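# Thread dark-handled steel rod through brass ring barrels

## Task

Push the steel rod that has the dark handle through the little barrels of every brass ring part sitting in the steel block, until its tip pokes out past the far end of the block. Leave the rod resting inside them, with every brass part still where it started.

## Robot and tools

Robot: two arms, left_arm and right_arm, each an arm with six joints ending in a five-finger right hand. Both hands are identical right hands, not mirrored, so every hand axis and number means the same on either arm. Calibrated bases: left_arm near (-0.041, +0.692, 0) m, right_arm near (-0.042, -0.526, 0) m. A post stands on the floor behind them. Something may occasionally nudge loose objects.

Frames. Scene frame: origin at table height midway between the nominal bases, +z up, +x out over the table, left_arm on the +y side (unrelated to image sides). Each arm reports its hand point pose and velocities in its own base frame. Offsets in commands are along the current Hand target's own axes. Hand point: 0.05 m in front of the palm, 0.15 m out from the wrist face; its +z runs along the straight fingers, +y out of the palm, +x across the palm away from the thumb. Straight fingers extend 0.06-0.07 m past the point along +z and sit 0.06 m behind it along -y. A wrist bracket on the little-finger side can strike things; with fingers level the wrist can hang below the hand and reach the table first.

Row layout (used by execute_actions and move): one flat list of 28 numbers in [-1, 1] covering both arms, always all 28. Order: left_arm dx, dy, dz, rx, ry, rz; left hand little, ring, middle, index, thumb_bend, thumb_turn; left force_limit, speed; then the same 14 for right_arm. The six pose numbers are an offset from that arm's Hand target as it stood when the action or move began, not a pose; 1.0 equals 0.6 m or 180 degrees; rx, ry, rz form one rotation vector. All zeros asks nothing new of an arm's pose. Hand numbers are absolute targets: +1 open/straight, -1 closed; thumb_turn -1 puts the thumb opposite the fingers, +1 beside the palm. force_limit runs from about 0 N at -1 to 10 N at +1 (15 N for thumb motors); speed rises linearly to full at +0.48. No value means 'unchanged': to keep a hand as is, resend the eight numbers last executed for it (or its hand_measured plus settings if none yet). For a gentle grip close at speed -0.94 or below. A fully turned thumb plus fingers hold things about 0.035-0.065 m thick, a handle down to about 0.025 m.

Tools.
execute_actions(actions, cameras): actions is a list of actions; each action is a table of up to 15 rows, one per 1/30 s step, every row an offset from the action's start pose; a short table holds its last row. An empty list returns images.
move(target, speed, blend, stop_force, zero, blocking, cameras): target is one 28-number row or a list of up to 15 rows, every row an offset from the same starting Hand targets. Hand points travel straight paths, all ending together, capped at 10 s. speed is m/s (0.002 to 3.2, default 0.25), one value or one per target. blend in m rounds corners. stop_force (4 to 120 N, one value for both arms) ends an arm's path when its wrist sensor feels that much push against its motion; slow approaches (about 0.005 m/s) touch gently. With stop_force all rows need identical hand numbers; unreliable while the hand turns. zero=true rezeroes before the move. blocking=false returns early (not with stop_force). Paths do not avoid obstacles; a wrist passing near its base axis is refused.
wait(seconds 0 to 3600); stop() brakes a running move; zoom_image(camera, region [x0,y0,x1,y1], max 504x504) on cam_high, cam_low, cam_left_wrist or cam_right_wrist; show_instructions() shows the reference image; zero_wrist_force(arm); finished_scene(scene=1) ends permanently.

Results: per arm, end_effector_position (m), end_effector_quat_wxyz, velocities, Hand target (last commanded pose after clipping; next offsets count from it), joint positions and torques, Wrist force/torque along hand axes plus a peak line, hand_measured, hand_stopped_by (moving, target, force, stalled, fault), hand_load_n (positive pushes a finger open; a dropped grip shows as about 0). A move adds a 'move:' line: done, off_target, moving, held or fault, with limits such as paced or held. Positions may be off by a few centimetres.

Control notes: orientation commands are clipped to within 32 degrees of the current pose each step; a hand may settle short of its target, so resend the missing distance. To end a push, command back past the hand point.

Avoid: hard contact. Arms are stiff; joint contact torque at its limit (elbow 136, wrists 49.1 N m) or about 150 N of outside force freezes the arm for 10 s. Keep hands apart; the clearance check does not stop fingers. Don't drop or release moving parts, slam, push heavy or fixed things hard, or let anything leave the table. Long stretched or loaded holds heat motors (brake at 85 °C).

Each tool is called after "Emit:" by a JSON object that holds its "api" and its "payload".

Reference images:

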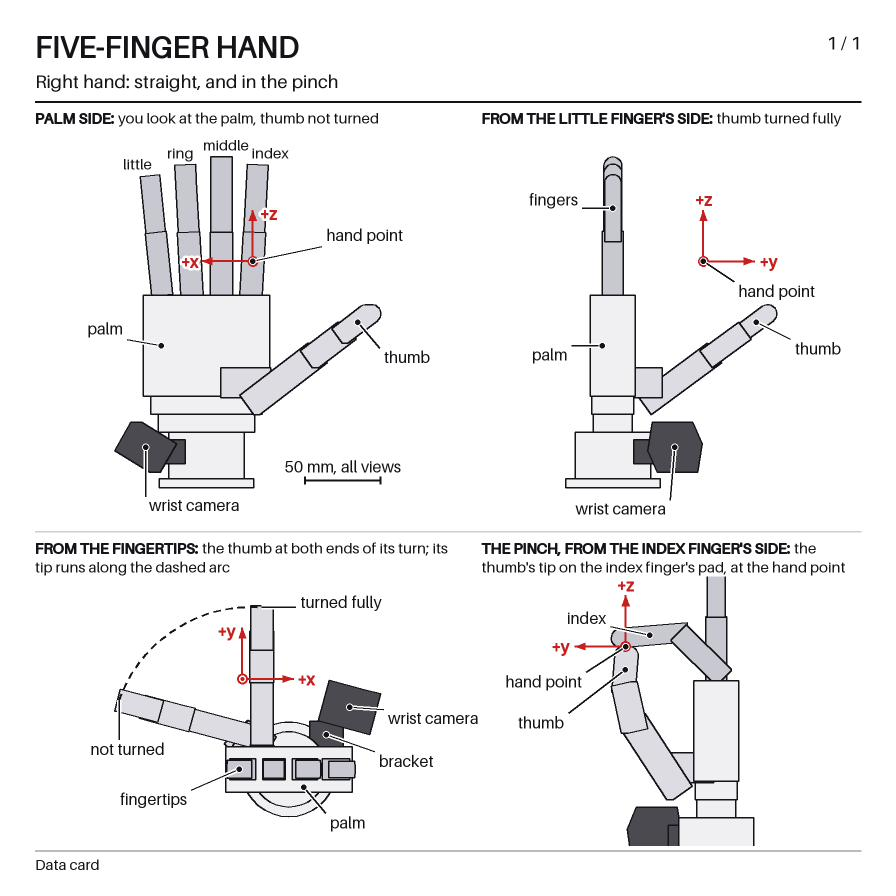

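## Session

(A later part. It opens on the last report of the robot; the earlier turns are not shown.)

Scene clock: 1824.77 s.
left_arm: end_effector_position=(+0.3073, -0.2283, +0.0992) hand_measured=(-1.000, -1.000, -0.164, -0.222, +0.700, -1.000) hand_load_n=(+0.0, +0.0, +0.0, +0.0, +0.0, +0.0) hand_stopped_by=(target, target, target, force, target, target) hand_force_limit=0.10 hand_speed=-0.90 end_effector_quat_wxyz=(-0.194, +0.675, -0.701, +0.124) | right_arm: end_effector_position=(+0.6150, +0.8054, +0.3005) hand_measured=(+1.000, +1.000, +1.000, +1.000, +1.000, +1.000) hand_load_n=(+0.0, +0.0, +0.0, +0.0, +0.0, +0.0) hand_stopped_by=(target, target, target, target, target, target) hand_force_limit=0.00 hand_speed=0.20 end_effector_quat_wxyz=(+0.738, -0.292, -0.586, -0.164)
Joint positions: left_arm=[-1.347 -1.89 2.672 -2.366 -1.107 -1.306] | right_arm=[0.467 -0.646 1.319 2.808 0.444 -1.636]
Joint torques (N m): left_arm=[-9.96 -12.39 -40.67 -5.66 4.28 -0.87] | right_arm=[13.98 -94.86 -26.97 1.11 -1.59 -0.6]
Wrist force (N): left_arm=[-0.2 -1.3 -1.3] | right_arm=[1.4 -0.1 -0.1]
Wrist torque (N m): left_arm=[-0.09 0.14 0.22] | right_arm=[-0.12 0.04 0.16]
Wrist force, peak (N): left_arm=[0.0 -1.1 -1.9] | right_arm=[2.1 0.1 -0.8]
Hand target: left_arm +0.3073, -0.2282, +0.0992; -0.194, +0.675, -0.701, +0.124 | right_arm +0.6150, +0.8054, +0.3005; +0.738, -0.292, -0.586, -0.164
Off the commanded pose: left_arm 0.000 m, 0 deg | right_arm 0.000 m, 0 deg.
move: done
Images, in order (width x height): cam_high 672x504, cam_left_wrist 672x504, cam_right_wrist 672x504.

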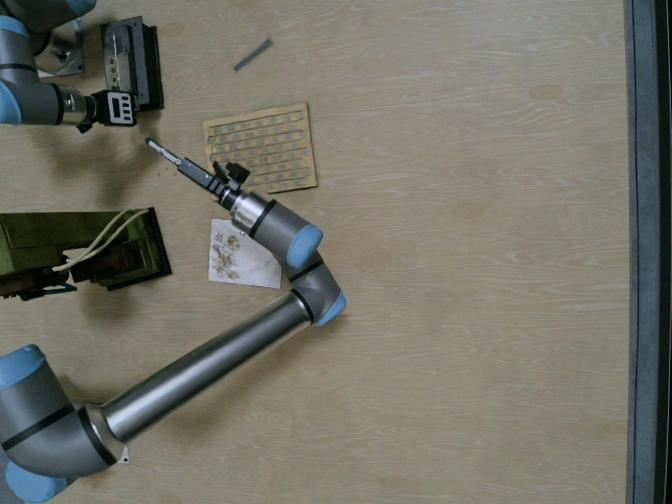

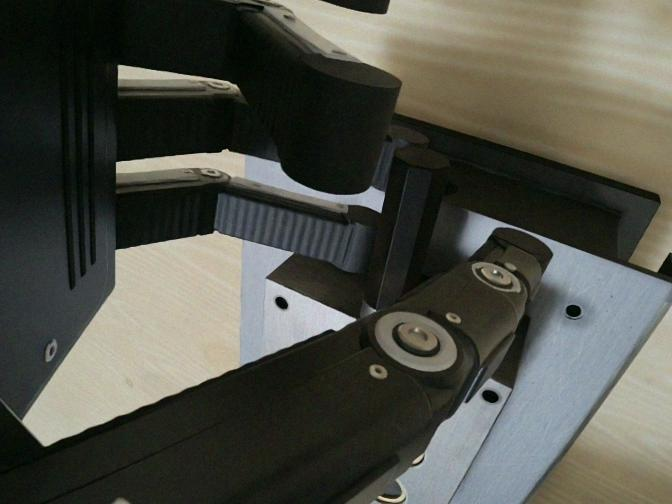

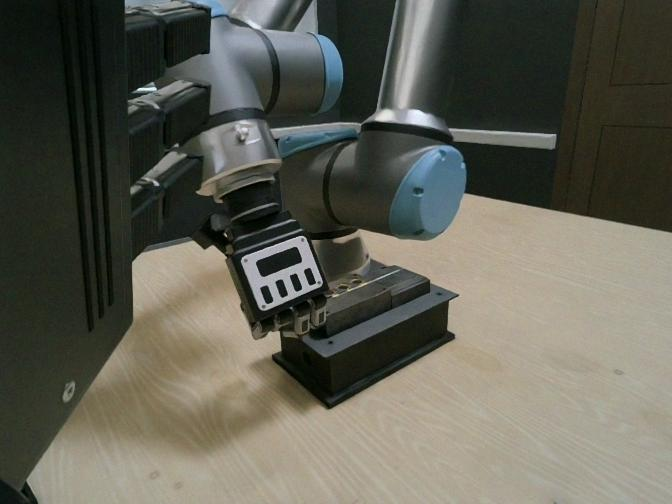

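Emit:
{"api": "move", "payload": {"target": [0.058,-0.0068,-0.0034,0,0,0,-1,-1,-0.165,-0.5,0.7,-1,0.1,-0.9,0,0,0,0,0,0,1,1,1,1,1,1,0,0.2], "speed": 0.02, "cameras": ["cam_right_wrist","cam_left_wrist","cam_high"]}}

Emit:
{"api": "zoom_image", "payload": {"camera": "cam_right_wrist", "region": [290, 240, 430, 345]}}

Scene clock: 1829.40 s.
left_arm: end_effector_position=(+0.3096, -0.2635, +0.0992) hand_measured=(-1.000, -1.000, -0.164, -0.222, +0.700, -1.000) hand_load_n=(+0.0, +0.0, +0.0, +0.5, +0.0, +0.0) hand_stopped_by=(target, target, target, force, target, target) hand_force_limit=0.10 hand_speed=-0.90 end_effector_quat_wxyz=(-0.193, +0.675, -0.701, +0.124) | right_arm: end_effector_position=(+0.6150, +0.8054, +0.3005) hand_measured=(+1.000, +1.000, +1.000, +1.000, +1.000, +1.000) hand_load_n=(+0.0, +0.0, +0.0, +0.0, +0.0, +0.0) hand_stopped_by=(target, target, target, target, target, target) hand_force_limit=0.00 hand_speed=0.20 end_effector_quat_wxyz=(+0.738, -0.292, -0.586, -0.164)
Joint positions: left_arm=[-1.362 -1.815 2.627 -2.389 -1.107 -1.323] | right_arm=[0.467 -0.646 1.319 2.808 0.444 -1.636]
Joint torques (N m): left_arm=[-1.05 -23.04 -27.48 -4.67 4.37 0.1] | right_arm=[14.18 -94.87 -26.82 1.21 -1.64 -0.52]
Wrist force (N): left_arm=[-0.1 -0.9 -1.5] | right_arm=[1.2 -0.2 -0.7]
Wrist torque (N m): left_arm=[0.01 0.09 0.22] | right_arm=[-0.09 0.09 0.15]
Wrist force, peak (N): left_arm=[-0.1 -1.0 -1.9] | right_arm=[2.1 0.3 -0.6]
Hand target: left_arm +0.3096, -0.2633, +0.0992; -0.194, +0.675, -0.701, +0.124 | right_arm +0.6150, +0.8054, +0.3005; +0.738, -0.292, -0.586, -0.164
Off the commanded pose: left_arm 0.000 m, 0 deg | right_arm 0.000 m, 0 deg.
move: done
Images, in order (width x height): cam_high 672x504, cam_left_wrist 672x504, cam_right_wrist 672x504.

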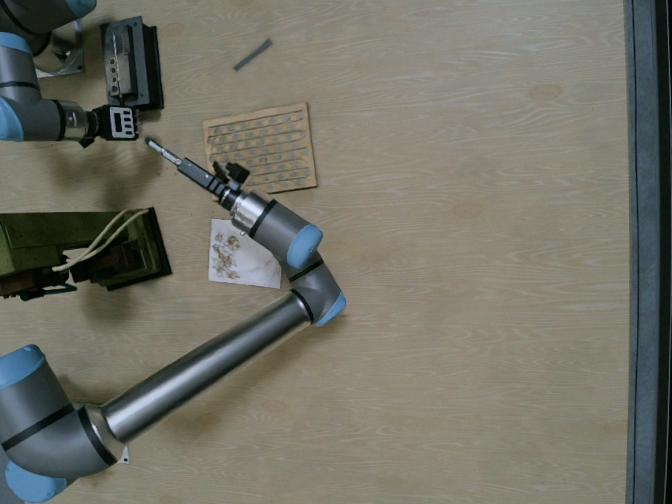

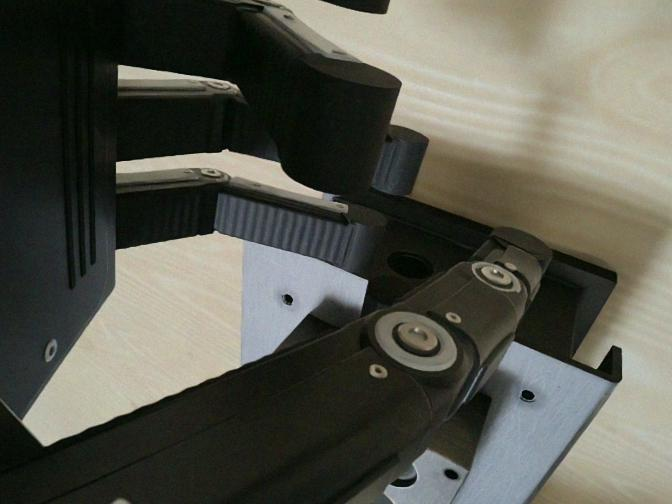

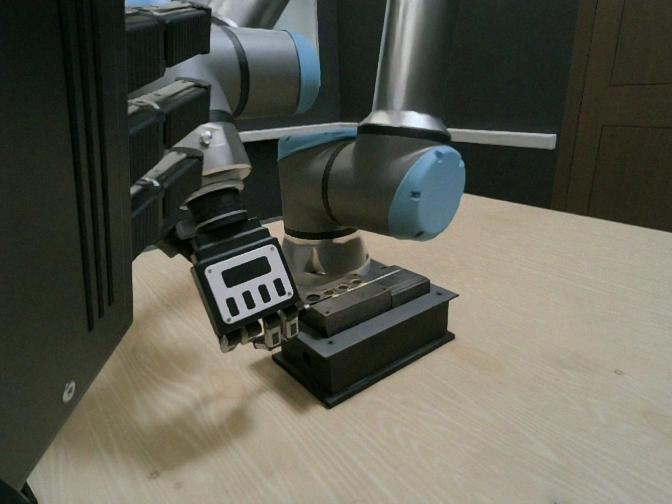

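Scaled by 3.600.

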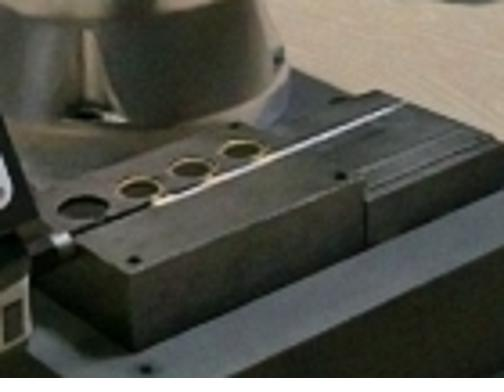

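Emit:
{"api": "move", "payload": {"target": [0.09,-0.0105,-0.0053,0,0,0,-1,-1,-0.165,-0.5,0.7,-1,0.1,-0.9,0,0,0,0,0,0,1,1,1,1,1,1,0,0.2], "speed": 0.04, "cameras": ["cam_right_wrist","cam_left_wrist","cam_high"]}}

Emit:
{"api": "zoom_image", "payload": {"camera": "cam_right_wrist", "region": [260, 240, 440, 375]}}

Emit:
{"api": "zoom_image", "payload": {"camera": "cam_high", "region": [90, 10, 170, 150]}}

Scene clock: 1833.40 s.
left_arm: end_effector_position=(+0.3131, -0.3178, +0.0992) hand_measured=(-1.000, -1.000, -0.164, -0.222, +0.700, -1.000) hand_load_n=(+0.0, +0.0, +0.0, +0.0, -0.5, +0.0) hand_stopped_by=(target, target, target, force, target, target) hand_force_limit=0.10 hand_speed=-0.90 end_effector_quat_wxyz=(-0.193, +0.675, -0.701, +0.124) | right_arm: end_effector_position=(+0.6150, +0.8054, +0.3005) hand_measured=(+1.000, +1.000, +1.000, +1.000, +1.000, +1.000) hand_load_n=(+0.0, +0.0, +0.0, +0.0, +0.0, +0.0) hand_stopped_by=(target, target, target, target, target, target) hand_force_limit=0.00 hand_speed=0.20 end_effector_quat_wxyz=(+0.738, -0.292, -0.586, -0.164)
Joint positions: left_arm=[-1.381 -1.71 2.551 -2.408 -1.107 -1.344] | right_arm=[0.467 -0.646 1.319 2.808 0.444 -1.636]
Joint torques (N m): left_arm=[5.37 -28.03 -24.13 -4.38 3.97 1.23] | right_arm=[13.83 -96.06 -27.19 1.11 -1.52 -0.49]
Wrist force (N): left_arm=[0.0 -1.0 -1.2] | right_arm=[1.1 0.0 -0.9]
Wrist torque (N m): left_arm=[0.00 0.03 0.21] | right_arm=[-0.05 0.11 0.14]
Wrist force, peak (N): left_arm=[0.9 -1.1 -1.9] | right_arm=[1.9 0.6 -0.2]
Hand target: left_arm +0.3131, -0.3176, +0.0991; -0.194, +0.675, -0.701, +0.124 | right_arm +0.6150, +0.8054, +0.3005; +0.738, -0.292, -0.586, -0.164
Off the commanded pose: left_arm 0.000 m, 0 deg | right_arm 0.000 m, 0 deg.
move: done
Images, in order (width x height): cam_high 672x504, cam_left_wrist 672x504, cam_right_wrist 672x504.

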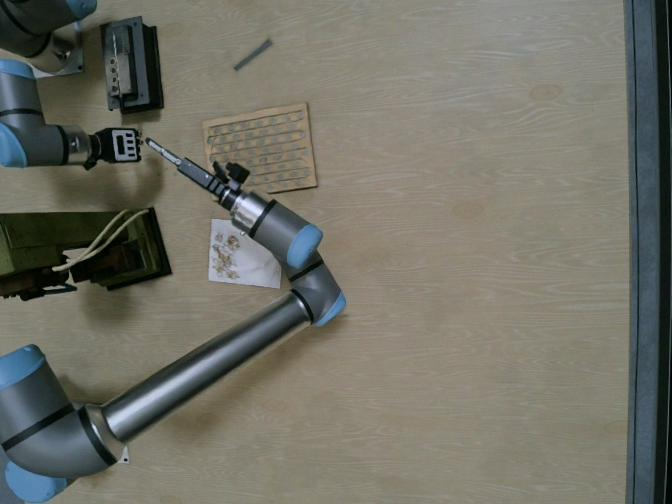

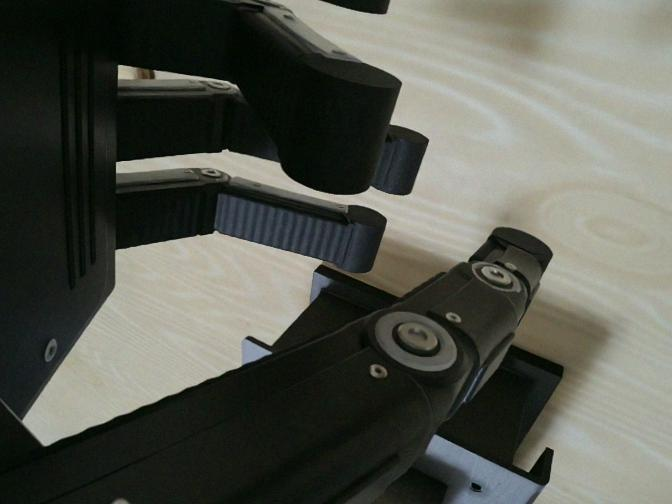

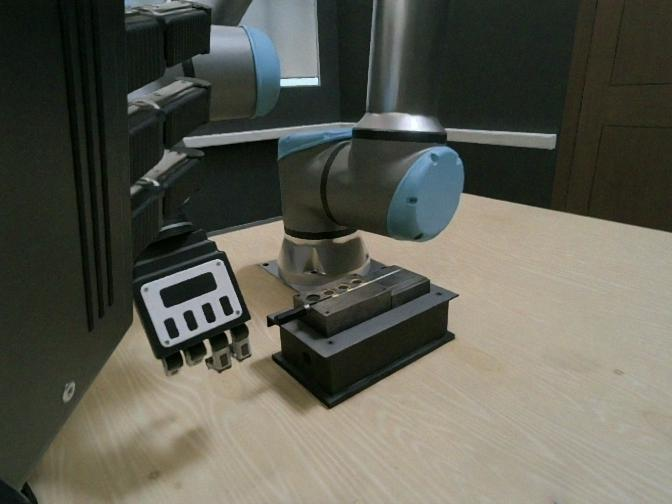

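Scaled by 2.800.

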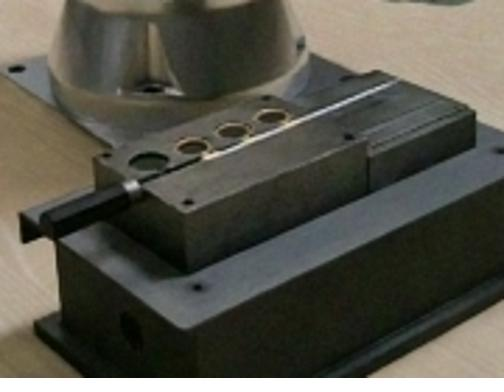

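Scaled by 3.600.

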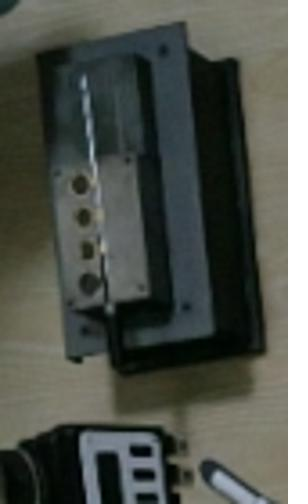

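Emit:
{"api": "finished_scene", "payload": {}}

The scene is finished: the task was done.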